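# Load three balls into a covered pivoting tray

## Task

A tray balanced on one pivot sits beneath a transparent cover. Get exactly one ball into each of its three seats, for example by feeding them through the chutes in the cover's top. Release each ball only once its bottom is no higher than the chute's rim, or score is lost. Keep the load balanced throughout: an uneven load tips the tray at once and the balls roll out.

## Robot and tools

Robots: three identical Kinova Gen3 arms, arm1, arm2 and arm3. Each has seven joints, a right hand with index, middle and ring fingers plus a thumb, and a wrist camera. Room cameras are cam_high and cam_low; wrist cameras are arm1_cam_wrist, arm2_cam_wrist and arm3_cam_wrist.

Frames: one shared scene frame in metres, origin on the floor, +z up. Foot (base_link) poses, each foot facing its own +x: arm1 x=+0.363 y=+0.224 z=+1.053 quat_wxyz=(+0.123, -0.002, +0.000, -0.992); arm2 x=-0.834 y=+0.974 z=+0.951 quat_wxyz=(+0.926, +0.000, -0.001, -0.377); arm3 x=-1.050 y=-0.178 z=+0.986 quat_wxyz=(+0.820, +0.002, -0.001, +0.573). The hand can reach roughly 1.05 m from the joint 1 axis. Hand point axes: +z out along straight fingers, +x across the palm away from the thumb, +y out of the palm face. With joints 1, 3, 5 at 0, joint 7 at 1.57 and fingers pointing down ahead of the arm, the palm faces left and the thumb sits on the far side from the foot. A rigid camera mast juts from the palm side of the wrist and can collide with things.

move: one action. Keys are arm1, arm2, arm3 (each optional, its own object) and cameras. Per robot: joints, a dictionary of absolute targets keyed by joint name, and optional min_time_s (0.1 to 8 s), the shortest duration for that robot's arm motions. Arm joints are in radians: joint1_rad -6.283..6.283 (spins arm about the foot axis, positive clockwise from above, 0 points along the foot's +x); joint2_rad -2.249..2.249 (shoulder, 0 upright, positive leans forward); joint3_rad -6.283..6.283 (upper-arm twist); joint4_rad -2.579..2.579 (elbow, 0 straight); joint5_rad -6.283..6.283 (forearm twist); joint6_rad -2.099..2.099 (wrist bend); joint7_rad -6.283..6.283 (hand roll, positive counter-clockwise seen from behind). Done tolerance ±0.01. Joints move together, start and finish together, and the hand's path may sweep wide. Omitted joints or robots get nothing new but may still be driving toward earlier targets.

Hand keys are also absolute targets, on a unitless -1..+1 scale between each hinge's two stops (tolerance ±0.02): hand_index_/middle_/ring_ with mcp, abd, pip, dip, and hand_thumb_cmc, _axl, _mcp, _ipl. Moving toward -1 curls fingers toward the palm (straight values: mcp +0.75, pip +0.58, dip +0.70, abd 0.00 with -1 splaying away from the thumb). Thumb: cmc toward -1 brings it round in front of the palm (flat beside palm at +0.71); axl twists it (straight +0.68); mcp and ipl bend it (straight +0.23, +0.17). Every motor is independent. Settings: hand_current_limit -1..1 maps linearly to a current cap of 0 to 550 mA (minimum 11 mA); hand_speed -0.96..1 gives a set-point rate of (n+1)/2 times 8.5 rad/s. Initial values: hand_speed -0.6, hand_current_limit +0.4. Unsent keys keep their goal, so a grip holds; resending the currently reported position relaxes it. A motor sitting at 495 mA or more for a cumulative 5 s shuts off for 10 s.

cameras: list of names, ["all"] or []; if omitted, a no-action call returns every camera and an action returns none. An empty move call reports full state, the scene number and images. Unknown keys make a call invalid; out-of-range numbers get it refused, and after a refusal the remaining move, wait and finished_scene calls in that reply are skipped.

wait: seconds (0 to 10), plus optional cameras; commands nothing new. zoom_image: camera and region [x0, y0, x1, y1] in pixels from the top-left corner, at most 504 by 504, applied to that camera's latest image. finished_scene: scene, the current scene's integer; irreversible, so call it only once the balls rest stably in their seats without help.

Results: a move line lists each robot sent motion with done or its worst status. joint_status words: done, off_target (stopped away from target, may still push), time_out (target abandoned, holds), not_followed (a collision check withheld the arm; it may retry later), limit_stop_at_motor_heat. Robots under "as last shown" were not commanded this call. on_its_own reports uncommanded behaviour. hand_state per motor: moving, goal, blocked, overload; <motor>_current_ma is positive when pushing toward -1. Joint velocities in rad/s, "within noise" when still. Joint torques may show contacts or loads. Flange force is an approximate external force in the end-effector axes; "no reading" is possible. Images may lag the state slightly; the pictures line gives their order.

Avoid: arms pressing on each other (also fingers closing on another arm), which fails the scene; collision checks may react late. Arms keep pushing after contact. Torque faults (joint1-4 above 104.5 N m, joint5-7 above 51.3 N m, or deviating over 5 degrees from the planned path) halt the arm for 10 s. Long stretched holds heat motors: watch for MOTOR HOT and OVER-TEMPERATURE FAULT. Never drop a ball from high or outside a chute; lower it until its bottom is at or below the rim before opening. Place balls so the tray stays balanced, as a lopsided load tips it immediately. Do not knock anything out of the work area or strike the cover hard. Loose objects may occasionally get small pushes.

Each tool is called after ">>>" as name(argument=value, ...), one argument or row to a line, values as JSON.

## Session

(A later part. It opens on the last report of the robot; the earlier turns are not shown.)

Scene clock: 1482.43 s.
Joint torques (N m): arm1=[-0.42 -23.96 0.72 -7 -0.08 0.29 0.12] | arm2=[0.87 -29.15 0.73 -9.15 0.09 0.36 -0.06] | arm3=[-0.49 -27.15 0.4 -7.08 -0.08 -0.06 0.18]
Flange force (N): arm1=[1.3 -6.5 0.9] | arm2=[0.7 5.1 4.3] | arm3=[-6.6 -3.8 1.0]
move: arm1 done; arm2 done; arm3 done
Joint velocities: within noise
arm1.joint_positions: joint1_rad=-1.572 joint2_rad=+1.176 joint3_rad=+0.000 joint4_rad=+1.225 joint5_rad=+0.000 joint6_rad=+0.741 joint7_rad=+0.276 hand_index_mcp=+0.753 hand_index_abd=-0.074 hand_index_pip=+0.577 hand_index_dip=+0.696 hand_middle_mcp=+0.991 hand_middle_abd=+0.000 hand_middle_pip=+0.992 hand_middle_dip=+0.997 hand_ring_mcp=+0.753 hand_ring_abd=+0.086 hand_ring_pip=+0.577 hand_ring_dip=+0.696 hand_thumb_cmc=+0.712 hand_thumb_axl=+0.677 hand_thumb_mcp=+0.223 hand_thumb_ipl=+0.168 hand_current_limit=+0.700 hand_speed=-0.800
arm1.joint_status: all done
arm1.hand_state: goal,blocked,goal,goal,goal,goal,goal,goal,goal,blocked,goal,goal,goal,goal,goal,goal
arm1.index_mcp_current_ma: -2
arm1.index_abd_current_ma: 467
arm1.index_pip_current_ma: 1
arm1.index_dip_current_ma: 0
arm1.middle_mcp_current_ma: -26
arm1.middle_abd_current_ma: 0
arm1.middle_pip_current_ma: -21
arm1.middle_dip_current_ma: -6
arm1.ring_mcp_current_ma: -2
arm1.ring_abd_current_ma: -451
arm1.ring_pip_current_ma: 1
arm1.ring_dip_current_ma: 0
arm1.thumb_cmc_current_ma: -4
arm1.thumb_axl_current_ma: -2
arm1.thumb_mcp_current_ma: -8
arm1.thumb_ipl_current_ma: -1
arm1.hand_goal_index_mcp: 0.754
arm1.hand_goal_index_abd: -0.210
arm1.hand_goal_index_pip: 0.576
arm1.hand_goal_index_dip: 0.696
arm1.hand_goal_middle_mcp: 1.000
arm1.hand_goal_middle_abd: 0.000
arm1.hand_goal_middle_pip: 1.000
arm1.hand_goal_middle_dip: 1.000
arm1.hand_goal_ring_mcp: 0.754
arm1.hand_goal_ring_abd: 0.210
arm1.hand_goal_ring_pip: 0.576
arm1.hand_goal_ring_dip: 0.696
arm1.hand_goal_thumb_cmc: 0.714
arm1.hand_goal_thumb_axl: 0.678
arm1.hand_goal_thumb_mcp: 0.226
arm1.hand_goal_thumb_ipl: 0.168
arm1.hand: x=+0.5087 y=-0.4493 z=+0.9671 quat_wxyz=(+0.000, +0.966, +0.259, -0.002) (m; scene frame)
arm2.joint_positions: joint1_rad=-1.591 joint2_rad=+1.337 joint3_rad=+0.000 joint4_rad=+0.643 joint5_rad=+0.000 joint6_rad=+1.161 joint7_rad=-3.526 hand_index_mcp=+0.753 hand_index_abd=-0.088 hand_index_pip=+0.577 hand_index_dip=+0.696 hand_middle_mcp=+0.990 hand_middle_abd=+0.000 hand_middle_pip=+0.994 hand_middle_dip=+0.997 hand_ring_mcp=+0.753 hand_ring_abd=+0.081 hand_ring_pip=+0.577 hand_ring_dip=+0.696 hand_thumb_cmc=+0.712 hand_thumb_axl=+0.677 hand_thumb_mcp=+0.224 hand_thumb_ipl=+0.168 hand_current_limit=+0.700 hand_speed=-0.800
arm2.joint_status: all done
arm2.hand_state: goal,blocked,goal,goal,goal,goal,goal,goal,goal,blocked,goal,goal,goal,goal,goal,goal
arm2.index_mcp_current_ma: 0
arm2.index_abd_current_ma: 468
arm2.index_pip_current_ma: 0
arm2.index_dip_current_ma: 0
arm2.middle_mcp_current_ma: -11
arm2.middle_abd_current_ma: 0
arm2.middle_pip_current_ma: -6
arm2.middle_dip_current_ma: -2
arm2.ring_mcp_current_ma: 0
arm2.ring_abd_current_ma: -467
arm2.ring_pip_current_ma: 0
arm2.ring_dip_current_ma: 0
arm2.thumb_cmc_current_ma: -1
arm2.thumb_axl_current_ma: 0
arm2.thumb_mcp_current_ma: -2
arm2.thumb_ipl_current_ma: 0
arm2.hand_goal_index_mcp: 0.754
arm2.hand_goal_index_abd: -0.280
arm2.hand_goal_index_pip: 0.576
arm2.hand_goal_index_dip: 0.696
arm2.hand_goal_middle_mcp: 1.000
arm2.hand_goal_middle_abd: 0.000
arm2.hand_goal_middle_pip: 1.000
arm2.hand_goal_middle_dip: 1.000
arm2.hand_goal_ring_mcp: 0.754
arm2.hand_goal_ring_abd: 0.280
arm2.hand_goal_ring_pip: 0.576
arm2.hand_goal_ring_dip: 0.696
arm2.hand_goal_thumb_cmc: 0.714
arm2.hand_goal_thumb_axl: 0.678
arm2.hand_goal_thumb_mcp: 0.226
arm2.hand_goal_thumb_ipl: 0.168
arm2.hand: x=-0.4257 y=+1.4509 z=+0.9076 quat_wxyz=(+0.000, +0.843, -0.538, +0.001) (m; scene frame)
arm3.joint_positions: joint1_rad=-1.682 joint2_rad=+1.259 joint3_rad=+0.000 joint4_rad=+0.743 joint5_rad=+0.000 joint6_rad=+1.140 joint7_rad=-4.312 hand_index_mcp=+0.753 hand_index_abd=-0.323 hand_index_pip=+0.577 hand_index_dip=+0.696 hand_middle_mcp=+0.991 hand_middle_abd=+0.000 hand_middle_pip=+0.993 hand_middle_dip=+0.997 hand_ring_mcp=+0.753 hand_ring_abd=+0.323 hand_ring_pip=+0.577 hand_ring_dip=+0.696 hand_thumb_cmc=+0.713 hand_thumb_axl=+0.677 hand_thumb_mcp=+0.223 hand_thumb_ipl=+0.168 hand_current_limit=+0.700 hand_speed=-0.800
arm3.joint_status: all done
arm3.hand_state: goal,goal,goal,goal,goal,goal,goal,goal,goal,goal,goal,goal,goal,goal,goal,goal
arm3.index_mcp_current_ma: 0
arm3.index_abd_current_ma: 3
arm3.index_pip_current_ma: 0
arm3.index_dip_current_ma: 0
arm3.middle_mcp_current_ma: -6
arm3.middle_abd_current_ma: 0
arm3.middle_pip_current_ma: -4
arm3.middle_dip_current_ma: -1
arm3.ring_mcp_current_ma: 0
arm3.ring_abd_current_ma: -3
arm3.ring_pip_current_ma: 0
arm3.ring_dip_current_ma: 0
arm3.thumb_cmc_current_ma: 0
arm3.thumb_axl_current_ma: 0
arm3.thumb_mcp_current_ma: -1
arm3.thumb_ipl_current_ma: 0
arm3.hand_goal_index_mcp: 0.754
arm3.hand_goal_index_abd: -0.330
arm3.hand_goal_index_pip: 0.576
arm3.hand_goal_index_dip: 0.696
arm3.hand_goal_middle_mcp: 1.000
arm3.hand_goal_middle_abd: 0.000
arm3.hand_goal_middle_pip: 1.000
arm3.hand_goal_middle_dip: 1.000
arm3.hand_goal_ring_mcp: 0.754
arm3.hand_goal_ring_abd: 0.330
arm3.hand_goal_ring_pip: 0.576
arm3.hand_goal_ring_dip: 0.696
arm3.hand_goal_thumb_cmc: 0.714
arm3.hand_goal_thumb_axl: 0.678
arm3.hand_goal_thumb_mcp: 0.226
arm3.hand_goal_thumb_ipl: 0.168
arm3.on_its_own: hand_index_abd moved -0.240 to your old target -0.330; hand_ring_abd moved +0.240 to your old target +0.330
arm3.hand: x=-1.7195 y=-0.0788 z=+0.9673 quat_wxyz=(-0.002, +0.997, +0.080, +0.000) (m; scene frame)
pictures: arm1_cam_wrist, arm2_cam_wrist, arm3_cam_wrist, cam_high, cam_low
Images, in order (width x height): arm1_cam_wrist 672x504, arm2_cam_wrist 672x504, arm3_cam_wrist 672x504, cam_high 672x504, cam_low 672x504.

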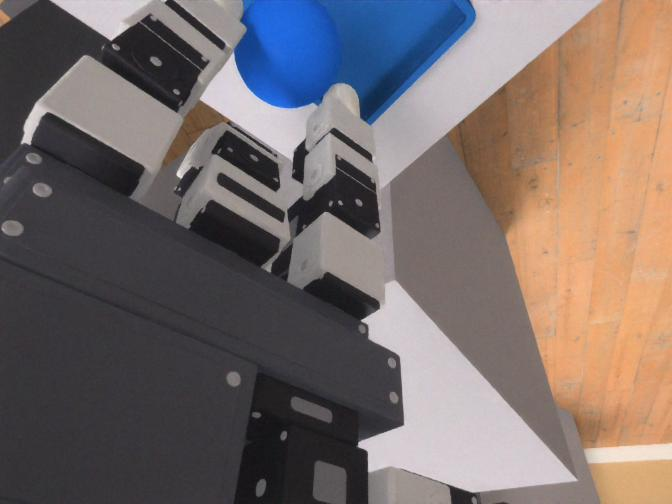

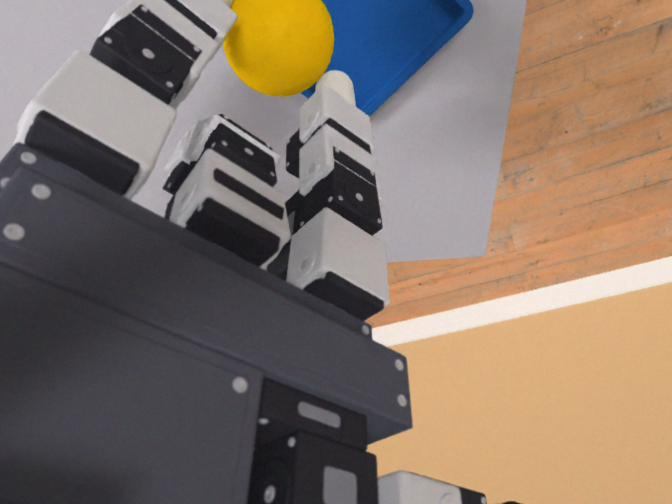

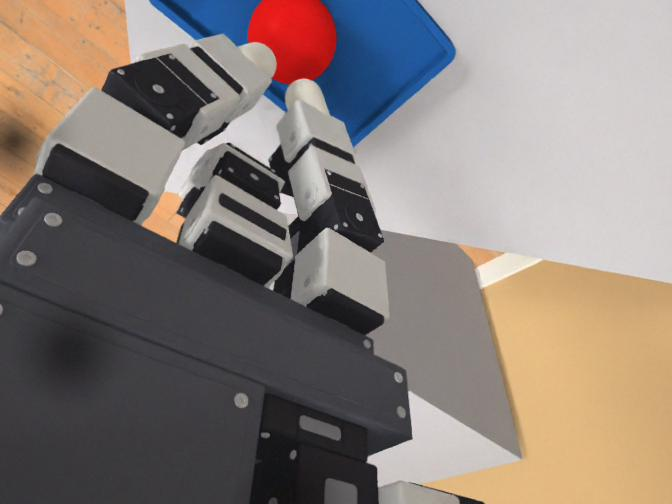

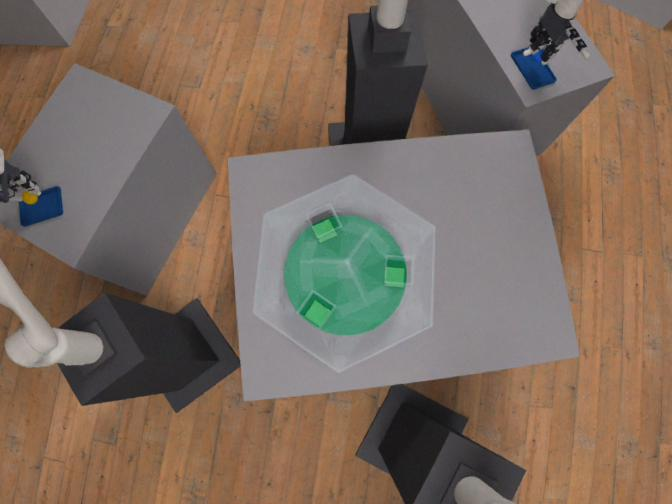

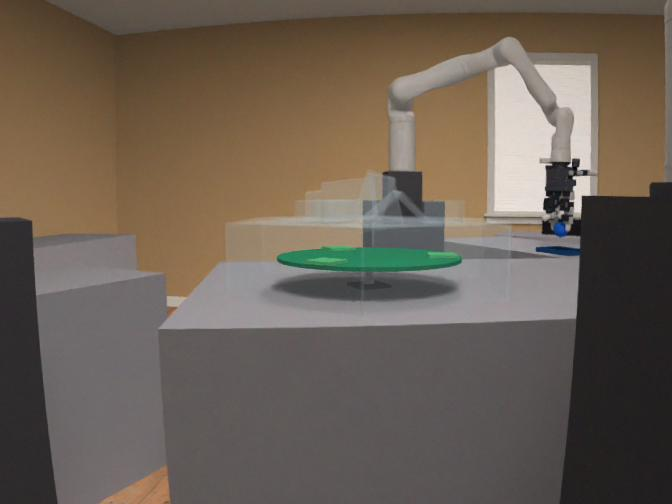

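>>> move(
  arm3={"joints":{"joint1_rad":-1.6753,"joint2_rad":1.3729,"joint4_rad":0.6840,"joint6_rad":1.0847,"joint7_rad":-4.3054,"hand_index_abd":0.1,"hand_ring_abd":-0.1,"hand_speed":0.2},"min_time_s":2.5},
)

>>> move(
  arm3={"joints":{"hand_index_abd":-0.15,"hand_ring_abd":0.15,"hand_speed":-0.8,"hand_current_limit":0.78}},
  cameras=["arm3_cam_wrist"],
)

Scene clock: 1510.13 s.
Joint torques (N m): arm1=[-0.44 -23.97 0.73 -6.99 -0.1 0.28 0.14] | arm2=[0.89 -29.11 0.75 -9.08 0.11 0.34 -0.03] | arm3=[-0.49 -27.52 0.41 -6.83 -0.09 -0.05 0.17]
Flange force (N): arm1=[1.3 -6.3 0.9] | arm2=[0.4 4.6 4.3] | arm3=[-7.3 -4.2 1.8]
move: arm3 done
Joint velocities: within noise
arm1, arm2: as last shown
arm1.hand: x=+0.5087 y=-0.4493 z=+0.9672 quat_wxyz=(+0.000, +0.966, +0.259, -0.002) (m; scene frame)
arm2.hand: x=-0.4256 y=+1.4509 z=+0.9076 quat_wxyz=(+0.000, +0.843, -0.538, +0.001) (m; scene frame)
arm3.joint_positions: joint1_rad=-1.675 joint2_rad=+1.373 joint3_rad=+0.000 joint4_rad=+0.684 joint5_rad=+0.000 joint6_rad=+1.085 joint7_rad=-4.305 hand_index_mcp=+0.753 hand_index_abd=+0.096 hand_index_pip=+0.577 hand_index_dip=+0.696 hand_middle_mcp=+0.991 hand_middle_abd=+0.000 hand_middle_pip=+0.993 hand_middle_dip=+0.997 hand_ring_mcp=+0.753 hand_ring_abd=-0.096 hand_ring_pip=+0.577 hand_ring_dip=+0.696 hand_thumb_cmc=+0.713 hand_thumb_axl=+0.677 hand_thumb_mcp=+0.223 hand_thumb_ipl=+0.168 hand_current_limit=+0.700 hand_speed=+0.200
arm3.joint_status: all done
arm3.hand_state: goal,goal,goal,goal,goal,goal,goal,goal,goal,goal,goal,goal,goal,goal,goal,goal
arm3.index_mcp_current_ma: 0
arm3.index_abd_current_ma: -1
arm3.index_pip_current_ma: 0
arm3.index_dip_current_ma: 0
arm3.middle_mcp_current_ma: -6
arm3.middle_abd_current_ma: 0
arm3.middle_pip_current_ma: -4
arm3.middle_dip_current_ma: -1
arm3.ring_mcp_current_ma: 0
arm3.ring_abd_current_ma: 1
arm3.ring_pip_current_ma: 0
arm3.ring_dip_current_ma: 0
arm3.thumb_cmc_current_ma: 0
arm3.thumb_axl_current_ma: 0
arm3.thumb_mcp_current_ma: -1
arm3.thumb_ipl_current_ma: 0
arm3.hand_goal_index_mcp: 0.754
arm3.hand_goal_index_abd: 0.100
arm3.hand_goal_index_pip: 0.576
arm3.hand_goal_index_dip: 0.696
arm3.hand_goal_middle_mcp: 1.000
arm3.hand_goal_middle_abd: 0.000
arm3.hand_goal_middle_pip: 1.000
arm3.hand_goal_middle_dip: 1.000
arm3.hand_goal_ring_mcp: 0.754
arm3.hand_goal_ring_abd: -0.100
arm3.hand_goal_ring_pip: 0.576
arm3.hand_goal_ring_dip: 0.696
arm3.hand_goal_thumb_cmc: 0.714
arm3.hand_goal_thumb_axl: 0.678
arm3.hand_goal_thumb_mcp: 0.226
arm3.hand_goal_thumb_ipl: 0.168
arm3.hand: x=-1.7225 y=-0.0730 z=+0.9051 quat_wxyz=(-0.002, +0.997, +0.081, +0.000) (m; scene frame)
pictures: none

Scene clock: 1510.87 s.
Joint torques (N m): arm1=[-0.44 -23.91 0.74 -6.98 -0.1 0.27 0.13] | arm2=[0.87 -29.08 0.79 -9.15 0.08 0.38 -0.04] | arm3=[-0.44 -27.83 0.43 -7.01 -0.06 -0.03 0.16]
Flange force (N): arm1=[1.3 -6.4 0.8] | arm2=[0.8 5.5 4.2] | arm3=[-6.8 -3.9 2.2]
move: arm3 off_target
Joint velocities: within noise
arm1, arm2: as last shown
arm3.joint_positions: joint1_rad=-1.675 joint2_rad=+1.373 joint3_rad=+0.000 joint4_rad=+0.684 joint5_rad=+0.000 joint6_rad=+1.085 joint7_rad=-4.305 hand_index_mcp=+0.753 hand_index_abd=-0.081 hand_index_pip=+0.577 hand_index_dip=+0.696 hand_middle_mcp=+0.991 hand_middle_abd=+0.000 hand_middle_pip=+0.993 hand_middle_dip=+0.997 hand_ring_mcp=+0.753 hand_ring_abd=+0.075 hand_ring_pip=+0.577 hand_ring_dip=+0.696 hand_thumb_cmc=+0.713 hand_thumb_axl=+0.677 hand_thumb_mcp=+0.223 hand_thumb_ipl=+0.168 hand_current_limit=+0.780 hand_speed=-0.800
arm3.joint_status: hand_index_abd off_target (ended at -0.081, target -0.150); hand_ring_abd off_target (ended at +0.075, target +0.150); the others done
arm3.hand_state: goal,blocked,goal,goal,goal,goal,goal,goal,goal,blocked,goal,goal,goal,goal,goal,goal
arm3.index_mcp_current_ma: 0
arm3.index_abd_current_ma: 112
arm3.index_pip_current_ma: 0
arm3.index_dip_current_ma: 0
arm3.middle_mcp_current_ma: -6
arm3.middle_abd_current_ma: 0
arm3.middle_pip_current_ma: -4
arm3.middle_dip_current_ma: -1
arm3.ring_mcp_current_ma: 0
arm3.ring_abd_current_ma: -127
arm3.ring_pip_current_ma: 0
arm3.ring_dip_current_ma: 0
arm3.thumb_cmc_current_ma: 0
arm3.thumb_axl_current_ma: 0
arm3.thumb_mcp_current_ma: -1
arm3.thumb_ipl_current_ma: 0
arm3.hand_goal_index_mcp: 0.754
arm3.hand_goal_index_abd: -0.150
arm3.hand_goal_index_pip: 0.576
arm3.hand_goal_index_dip: 0.696
arm3.hand_goal_middle_mcp: 1.000
arm3.hand_goal_middle_abd: 0.000
arm3.hand_goal_middle_pip: 1.000
arm3.hand_goal_middle_dip: 1.000
arm3.hand_goal_ring_mcp: 0.754
arm3.hand_goal_ring_abd: 0.150
arm3.hand_goal_ring_pip: 0.576
arm3.hand_goal_ring_dip: 0.696
arm3.hand_goal_thumb_cmc: 0.714
arm3.hand_goal_thumb_axl: 0.678
arm3.hand_goal_thumb_mcp: 0.226
arm3.hand_goal_thumb_ipl: 0.168
arm3.hand: x=-1.7225 y=-0.0730 z=+0.9051 quat_wxyz=(-0.002, +0.997, +0.081, +0.000) (m; scene frame)
pictures: arm3_cam_wrist
Images, in order (width x height): arm3_cam_wrist 672x504.

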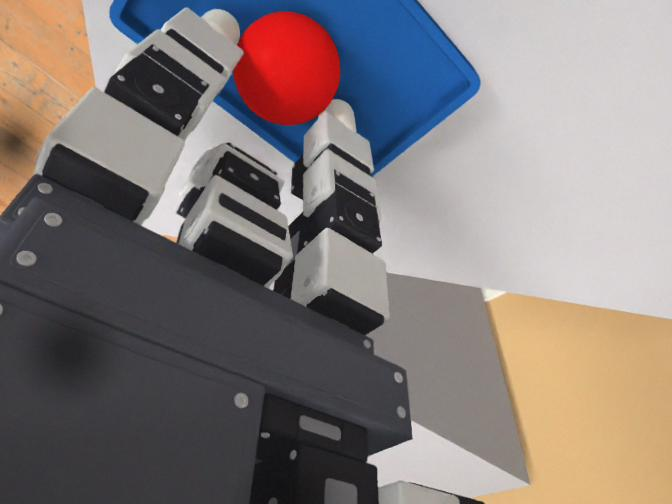

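>>> move(
  arm3={"joints":{"hand_index_abd":0.02,"hand_ring_abd":-0.02}},
)

>>> move(
  arm3={"joints":{"joint2_rad":1.3767,"joint4_rad":0.6822,"joint6_rad":1.0827},"min_time_s":0.5},
)

>>> move(
  arm3={"joints":{"hand_index_abd":-0.4,"hand_ring_abd":0.4}},
)

>>> move(
  arm3={"joints":{"joint2_rad":1.3729,"joint4_rad":0.6840,"joint6_rad":1.0847},"min_time_s":1},
)

>>> move(
  arm3={"joints":{"joint1_rad":-1.6753,"joint2_rad":1.2585,"joint4_rad":0.7428,"joint6_rad":1.1403},"min_time_s":5},
  cameras=["arm3_cam_wrist"],
)

Scene clock: 1529.77 s.
Joint torques (N m): arm1=[-0.46 -23.93 0.78 -6.98 -0.09 0.3 0.13] | arm2=[0.87 -29.07 0.77 -9.15 0.09 0.35 -0.08] | arm3=[-0.47 -27.56 0.39 -6.81 -0.1 -0.08 0.18]
Flange force (N): arm1=[1.3 -6.5 0.8] | arm2=[0.8 5.3 4.2] | arm3=[-7.7 -4.3 1.9]
move: arm3 done
Joint velocities: within noise
arm1, arm2: as last shown
arm3.joint_positions: joint1_rad=-1.675 joint2_rad=+1.373 joint3_rad=+0.000 joint4_rad=+0.684 joint5_rad=+0.000 joint6_rad=+1.085 joint7_rad=-4.305 hand_index_mcp=+0.753 hand_index_abd=+0.016 hand_index_pip=+0.577 hand_index_dip=+0.696 hand_middle_mcp=+0.991 hand_middle_abd=+0.000 hand_middle_pip=+0.993 hand_middle_dip=+0.997 hand_ring_mcp=+0.753 hand_ring_abd=-0.016 hand_ring_pip=+0.577 hand_ring_dip=+0.696 hand_thumb_cmc=+0.713 hand_thumb_axl=+0.677 hand_thumb_mcp=+0.223 hand_thumb_ipl=+0.168 hand_current_limit=+0.780 hand_speed=-0.800
arm3.joint_status: all done
arm3.hand_state: goal,goal,goal,goal,goal,goal,goal,goal,goal,goal,goal,goal,goal,goal,goal,goal
arm3.index_mcp_current_ma: 0
arm3.index_abd_current_ma: -1
arm3.index_pip_current_ma: 0
arm3.index_dip_current_ma: 0
arm3.middle_mcp_current_ma: -6
arm3.middle_abd_current_ma: 0
arm3.middle_pip_current_ma: -4
arm3.middle_dip_current_ma: -1
arm3.ring_mcp_current_ma: 0
arm3.ring_abd_current_ma: 1
arm3.ring_pip_current_ma: 0
arm3.ring_dip_current_ma: 0
arm3.thumb_cmc_current_ma: 0
arm3.thumb_axl_current_ma: 0
arm3.thumb_mcp_current_ma: -1
arm3.thumb_ipl_current_ma: 0
arm3.hand_goal_index_mcp: 0.754
arm3.hand_goal_index_abd: 0.020
arm3.hand_goal_index_pip: 0.576
arm3.hand_goal_index_dip: 0.696
arm3.hand_goal_middle_mcp: 1.000
arm3.hand_goal_middle_abd: 0.000
arm3.hand_goal_middle_pip: 1.000
arm3.hand_goal_middle_dip: 1.000
arm3.hand_goal_ring_mcp: 0.754
arm3.hand_goal_ring_abd: -0.020
arm3.hand_goal_ring_pip: 0.576
arm3.hand_goal_ring_dip: 0.696
arm3.hand_goal_thumb_cmc: 0.714
arm3.hand_goal_thumb_axl: 0.678
arm3.hand_goal_thumb_mcp: 0.226
arm3.hand_goal_thumb_ipl: 0.168
arm3.hand: x=-1.7225 y=-0.0730 z=+0.9051 quat_wxyz=(-0.002, +0.997, +0.081, +0.000) (m; scene frame)
pictures: none

Scene clock: 1530.57 s.
Joint torques (N m): arm1=[-0.46 -23.97 0.7 -6.97 -0.1 0.26 0.13] | arm2=[0.87 -29.16 0.75 -9.16 0.05 0.34 -0.05] | arm3=[-0.52 -27.58 0.38 -6.87 -0.07 -0.06 0.17]
Flange force (N): arm1=[1.2 -6.2 0.9] | arm2=[0.7 5.1 4.3] | arm3=[-7.1 -4.2 1.9]
move: arm3 done
Joint velocities: within noise
arm1, arm2: as last shown
arm3.joint_positions: joint1_rad=-1.675 joint2_rad=+1.377 joint3_rad=+0.000 joint4_rad=+0.682 joint5_rad=+0.000 joint6_rad=+1.083 joint7_rad=-4.305 hand_index_mcp=+0.753 hand_index_abd=+0.016 hand_index_pip=+0.577 hand_index_dip=+0.696 hand_middle_mcp=+0.991 hand_middle_abd=+0.000 hand_middle_pip=+0.993 hand_middle_dip=+0.997 hand_ring_mcp=+0.753 hand_ring_abd=-0.016 hand_ring_pip=+0.577 hand_ring_dip=+0.696 hand_thumb_cmc=+0.713 hand_thumb_axl=+0.677 hand_thumb_mcp=+0.223 hand_thumb_ipl=+0.168 hand_current_limit=+0.780 hand_speed=-0.800
arm3.joint_status: all done
arm3.hand_state: goal,goal,goal,goal,goal,goal,goal,goal,goal,goal,goal,goal,goal,goal,goal,goal
arm3.index_mcp_current_ma: 0
arm3.index_abd_current_ma: -1
arm3.index_pip_current_ma: 0
arm3.index_dip_current_ma: 0
arm3.middle_mcp_current_ma: -6
arm3.middle_abd_current_ma: 0
arm3.middle_pip_current_ma: -4
arm3.middle_dip_current_ma: -1
arm3.ring_mcp_current_ma: 0
arm3.ring_abd_current_ma: 1
arm3.ring_pip_current_ma: 0
arm3.ring_dip_current_ma: 0
arm3.thumb_cmc_current_ma: 0
arm3.thumb_axl_current_ma: 0
arm3.thumb_mcp_current_ma: -1
arm3.thumb_ipl_current_ma: 0
arm3.hand_goal_index_mcp: 0.754
arm3.hand_goal_index_abd: 0.020
arm3.hand_goal_index_pip: 0.576
arm3.hand_goal_index_dip: 0.696
arm3.hand_goal_middle_mcp: 1.000
arm3.hand_goal_middle_abd: 0.000
arm3.hand_goal_middle_pip: 1.000
arm3.hand_goal_middle_dip: 1.000
arm3.hand_goal_ring_mcp: 0.754
arm3.hand_goal_ring_abd: -0.020
arm3.hand_goal_ring_pip: 0.576
arm3.hand_goal_ring_dip: 0.696
arm3.hand_goal_thumb_cmc: 0.714
arm3.hand_goal_thumb_axl: 0.678
arm3.hand_goal_thumb_mcp: 0.226
arm3.hand_goal_thumb_ipl: 0.168
arm3.hand: x=-1.7225 y=-0.0730 z=+0.9030 quat_wxyz=(-0.002, +0.997, +0.081, +0.000) (m; scene frame)
pictures: none

Scene clock: 1531.30 s.
Joint torques (N m): arm1=[-0.41 -23.92 0.79 -6.97 -0.09 0.27 0.13] | arm2=[0.85 -29.13 0.78 -9.1 0.1 0.36 0] | arm3=[-0.39 -27.85 0.5 -6.91 -0.03 0 0.18]
Flange force (N): arm1=[1.3 -6.3 0.8] | arm2=[0.5 4.9 4.3] | arm3=[-7.4 -4.1 2.4]
move: arm3 off_target
Joint velocities: within noise
arm1, arm2: as last shown
arm3.joint_positions: joint1_rad=-1.675 joint2_rad=+1.377 joint3_rad=+0.000 joint4_rad=+0.682 joint5_rad=+0.000 joint6_rad=+1.083 joint7_rad=-4.305 hand_index_mcp=+0.753 hand_index_abd=-0.086 hand_index_pip=+0.577 hand_index_dip=+0.696 hand_middle_mcp=+0.991 hand_middle_abd=+0.000 hand_middle_pip=+0.993 hand_middle_dip=+0.997 hand_ring_mcp=+0.753 hand_ring_abd=+0.084 hand_ring_pip=+0.577 hand_ring_dip=+0.696 hand_thumb_cmc=+0.713 hand_thumb_axl=+0.677 hand_thumb_mcp=+0.223 hand_thumb_ipl=+0.168 hand_current_limit=+0.780 hand_speed=-0.800
arm3.joint_status: hand_index_abd off_target (ended at -0.086, target -0.400); hand_ring_abd off_target (ended at +0.084, target +0.400)
arm3.hand_state: goal,blocked,goal,goal,goal,goal,goal,goal,goal,blocked,goal,goal,goal,goal,goal,goal
arm3.index_mcp_current_ma: 0
arm3.index_abd_current_ma: 490
arm3.index_pip_current_ma: 0
arm3.index_dip_current_ma: 0
arm3.middle_mcp_current_ma: -6
arm3.middle_abd_current_ma: 0
arm3.middle_pip_current_ma: -4
arm3.middle_dip_current_ma: -1
arm3.ring_mcp_current_ma: 0
arm3.ring_abd_current_ma: -489
arm3.ring_pip_current_ma: 0
arm3.ring_dip_current_ma: 0
arm3.thumb_cmc_current_ma: 0
arm3.thumb_axl_current_ma: 0
arm3.thumb_mcp_current_ma: -1
arm3.thumb_ipl_current_ma: 0
arm3.hand_goal_index_mcp: 0.754
arm3.hand_goal_index_abd: -0.400
arm3.hand_goal_index_pip: 0.576
arm3.hand_goal_index_dip: 0.696
arm3.hand_goal_middle_mcp: 1.000
arm3.hand_goal_middle_abd: 0.000
arm3.hand_goal_middle_pip: 1.000
arm3.hand_goal_middle_dip: 1.000
arm3.hand_goal_ring_mcp: 0.754
arm3.hand_goal_ring_abd: 0.400
arm3.hand_goal_ring_pip: 0.576
arm3.hand_goal_ring_dip: 0.696
arm3.hand_goal_thumb_cmc: 0.714
arm3.hand_goal_thumb_axl: 0.678
arm3.hand_goal_thumb_mcp: 0.226
arm3.hand_goal_thumb_ipl: 0.168
arm3.hand: x=-1.7225 y=-0.0730 z=+0.9029 quat_wxyz=(-0.002, +0.997, +0.081, +0.000) (m; scene frame)
pictures: none

Scene clock: 1532.60 s.
Joint torques (N m): arm1=[-0.43 -23.94 0.77 -7 -0.09 0.24 0.14] | arm2=[0.86 -29.13 0.76 -9.14 0.1 0.33 -0.02] | arm3=[-0.44 -28.44 0.47 -7.16 -0.09 -0.06 0.17]
Flange force (N): arm1=[1.3 -6.4 0.8] | arm2=[0.6 4.9 4.2] | arm3=[-7.6 -4.2 3.2]
move: arm3 done
Joint velocities: within noise
arm1, arm2: as last shown
arm3.joint_positions: joint1_rad=-1.675 joint2_rad=+1.373 joint3_rad=+0.000 joint4_rad=+0.684 joint5_rad=+0.000 joint6_rad=+1.085 joint7_rad=-4.305 hand_index_mcp=+0.753 hand_index_abd=-0.087 hand_index_pip=+0.577 hand_index_dip=+0.696 hand_middle_mcp=+0.991 hand_middle_abd=+0.000 hand_middle_pip=+0.993 hand_middle_dip=+0.997 hand_ring_mcp=+0.753 hand_ring_abd=+0.084 hand_ring_pip=+0.577 hand_ring_dip=+0.696 hand_thumb_cmc=+0.713 hand_thumb_axl=+0.677 hand_thumb_mcp=+0.223 hand_thumb_ipl=+0.168 hand_current_limit=+0.780 hand_speed=-0.800
arm3.joint_status: all done
arm3.hand_state: goal,blocked,goal,goal,goal,goal,goal,goal,goal,blocked,goal,goal,goal,goal,goal,goal
arm3.index_mcp_current_ma: 0
arm3.index_abd_current_ma: 490
arm3.index_pip_current_ma: 0
arm3.index_dip_current_ma: 0
arm3.middle_mcp_current_ma: -6
arm3.middle_abd_current_ma: 0
arm3.middle_pip_current_ma: -4
arm3.middle_dip_current_ma: -1
arm3.ring_mcp_current_ma: 0
arm3.ring_abd_current_ma: -489
arm3.ring_pip_current_ma: 0
arm3.ring_dip_current_ma: 0
arm3.thumb_cmc_current_ma: 0
arm3.thumb_axl_current_ma: 0
arm3.thumb_mcp_current_ma: -1
arm3.thumb_ipl_current_ma: 0
arm3.hand_goal_index_mcp: 0.754
arm3.hand_goal_index_abd: -0.400
arm3.hand_goal_index_pip: 0.576
arm3.hand_goal_index_dip: 0.696
arm3.hand_goal_middle_mcp: 1.000
arm3.hand_goal_middle_abd: 0.000
arm3.hand_goal_middle_pip: 1.000
arm3.hand_goal_middle_dip: 1.000
arm3.hand_goal_ring_mcp: 0.754
arm3.hand_goal_ring_abd: 0.400
arm3.hand_goal_ring_pip: 0.576
arm3.hand_goal_ring_dip: 0.696
arm3.hand_goal_thumb_cmc: 0.714
arm3.hand_goal_thumb_axl: 0.678
arm3.hand_goal_thumb_mcp: 0.226
arm3.hand_goal_thumb_ipl: 0.168
arm3.hand: x=-1.7225 y=-0.0730 z=+0.9051 quat_wxyz=(-0.002, +0.997, +0.081, +0.000) (m; scene frame)
pictures: none

Scene clock: 1537.90 s.
Joint torques (N m): arm1=[-0.39 -23.96 0.74 -7.02 -0.09 0.27 0.13] | arm2=[0.87 -29.12 0.79 -9.14 0.08 0.3 -0.05] | arm3=[-0.45 -27.19 0.41 -7.02 -0.09 -0.04 0.18]
Flange force (N): arm1=[1.4 -6.5 0.8] | arm2=[0.6 4.9 4.2] | arm3=[-7.0 -4.0 1.1]
move: arm3 done
Joint velocities: within noise
arm1, arm2: as last shown
arm3.joint_positions: joint1_rad=-1.675 joint2_rad=+1.259 joint3_rad=+0.000 joint4_rad=+0.743 joint5_rad=+0.000 joint6_rad=+1.140 joint7_rad=-4.305 hand_index_mcp=+0.755 hand_index_abd=-0.381 hand_index_pip=+0.577 hand_index_dip=+0.696 hand_middle_mcp=+0.991 hand_middle_abd=+0.000 hand_middle_pip=+0.993 hand_middle_dip=+0.997 hand_ring_mcp=+0.753 hand_ring_abd=+0.380 hand_ring_pip=+0.577 hand_ring_dip=+0.696 hand_thumb_cmc=+0.713 hand_thumb_axl=+0.677 hand_thumb_mcp=+0.223 hand_thumb_ipl=+0.168 hand_current_limit=+0.780 hand_speed=-0.800
arm3.joint_status: all done
arm3.hand_state: goal,goal,goal,goal,goal,goal,goal,goal,goal,goal,goal,goal,goal,goal,goal,goal
arm3.index_mcp_current_ma: 0
arm3.index_abd_current_ma: 14
arm3.index_pip_current_ma: 0
arm3.index_dip_current_ma: 0
arm3.middle_mcp_current_ma: -6
arm3.middle_abd_current_ma: 0
arm3.middle_pip_current_ma: -4
arm3.middle_dip_current_ma: -1
arm3.ring_mcp_current_ma: 0
arm3.ring_abd_current_ma: -16
arm3.ring_pip_current_ma: 0
arm3.ring_dip_current_ma: 0
arm3.thumb_cmc_current_ma: 0
arm3.thumb_axl_current_ma: 0
arm3.thumb_mcp_current_ma: -1
arm3.thumb_ipl_current_ma: 0
arm3.hand_goal_index_mcp: 0.754
arm3.hand_goal_index_abd: -0.400
arm3.hand_goal_index_pip: 0.576
arm3.hand_goal_index_dip: 0.696
arm3.hand_goal_middle_mcp: 1.000
arm3.hand_goal_middle_abd: 0.000
arm3.hand_goal_middle_pip: 1.000
arm3.hand_goal_middle_dip: 1.000
arm3.hand_goal_ring_mcp: 0.754
arm3.hand_goal_ring_abd: 0.400
arm3.hand_goal_ring_pip: 0.576
arm3.hand_goal_ring_dip: 0.696
arm3.hand_goal_thumb_cmc: 0.714
arm3.hand_goal_thumb_axl: 0.678
arm3.hand_goal_thumb_mcp: 0.226
arm3.hand_goal_thumb_ipl: 0.168
arm3.on_its_own: hand_index_abd moved -0.294 to your old target -0.400; hand_ring_abd moved +0.297 to your old target +0.400
arm3.hand: x=-1.7183 y=-0.0743 z=+0.9673 quat_wxyz=(-0.002, +0.997, +0.081, +0.000) (m; scene frame)
pictures: arm3_cam_wrist
Images, in order (width x height): arm3_cam_wrist 672x504.

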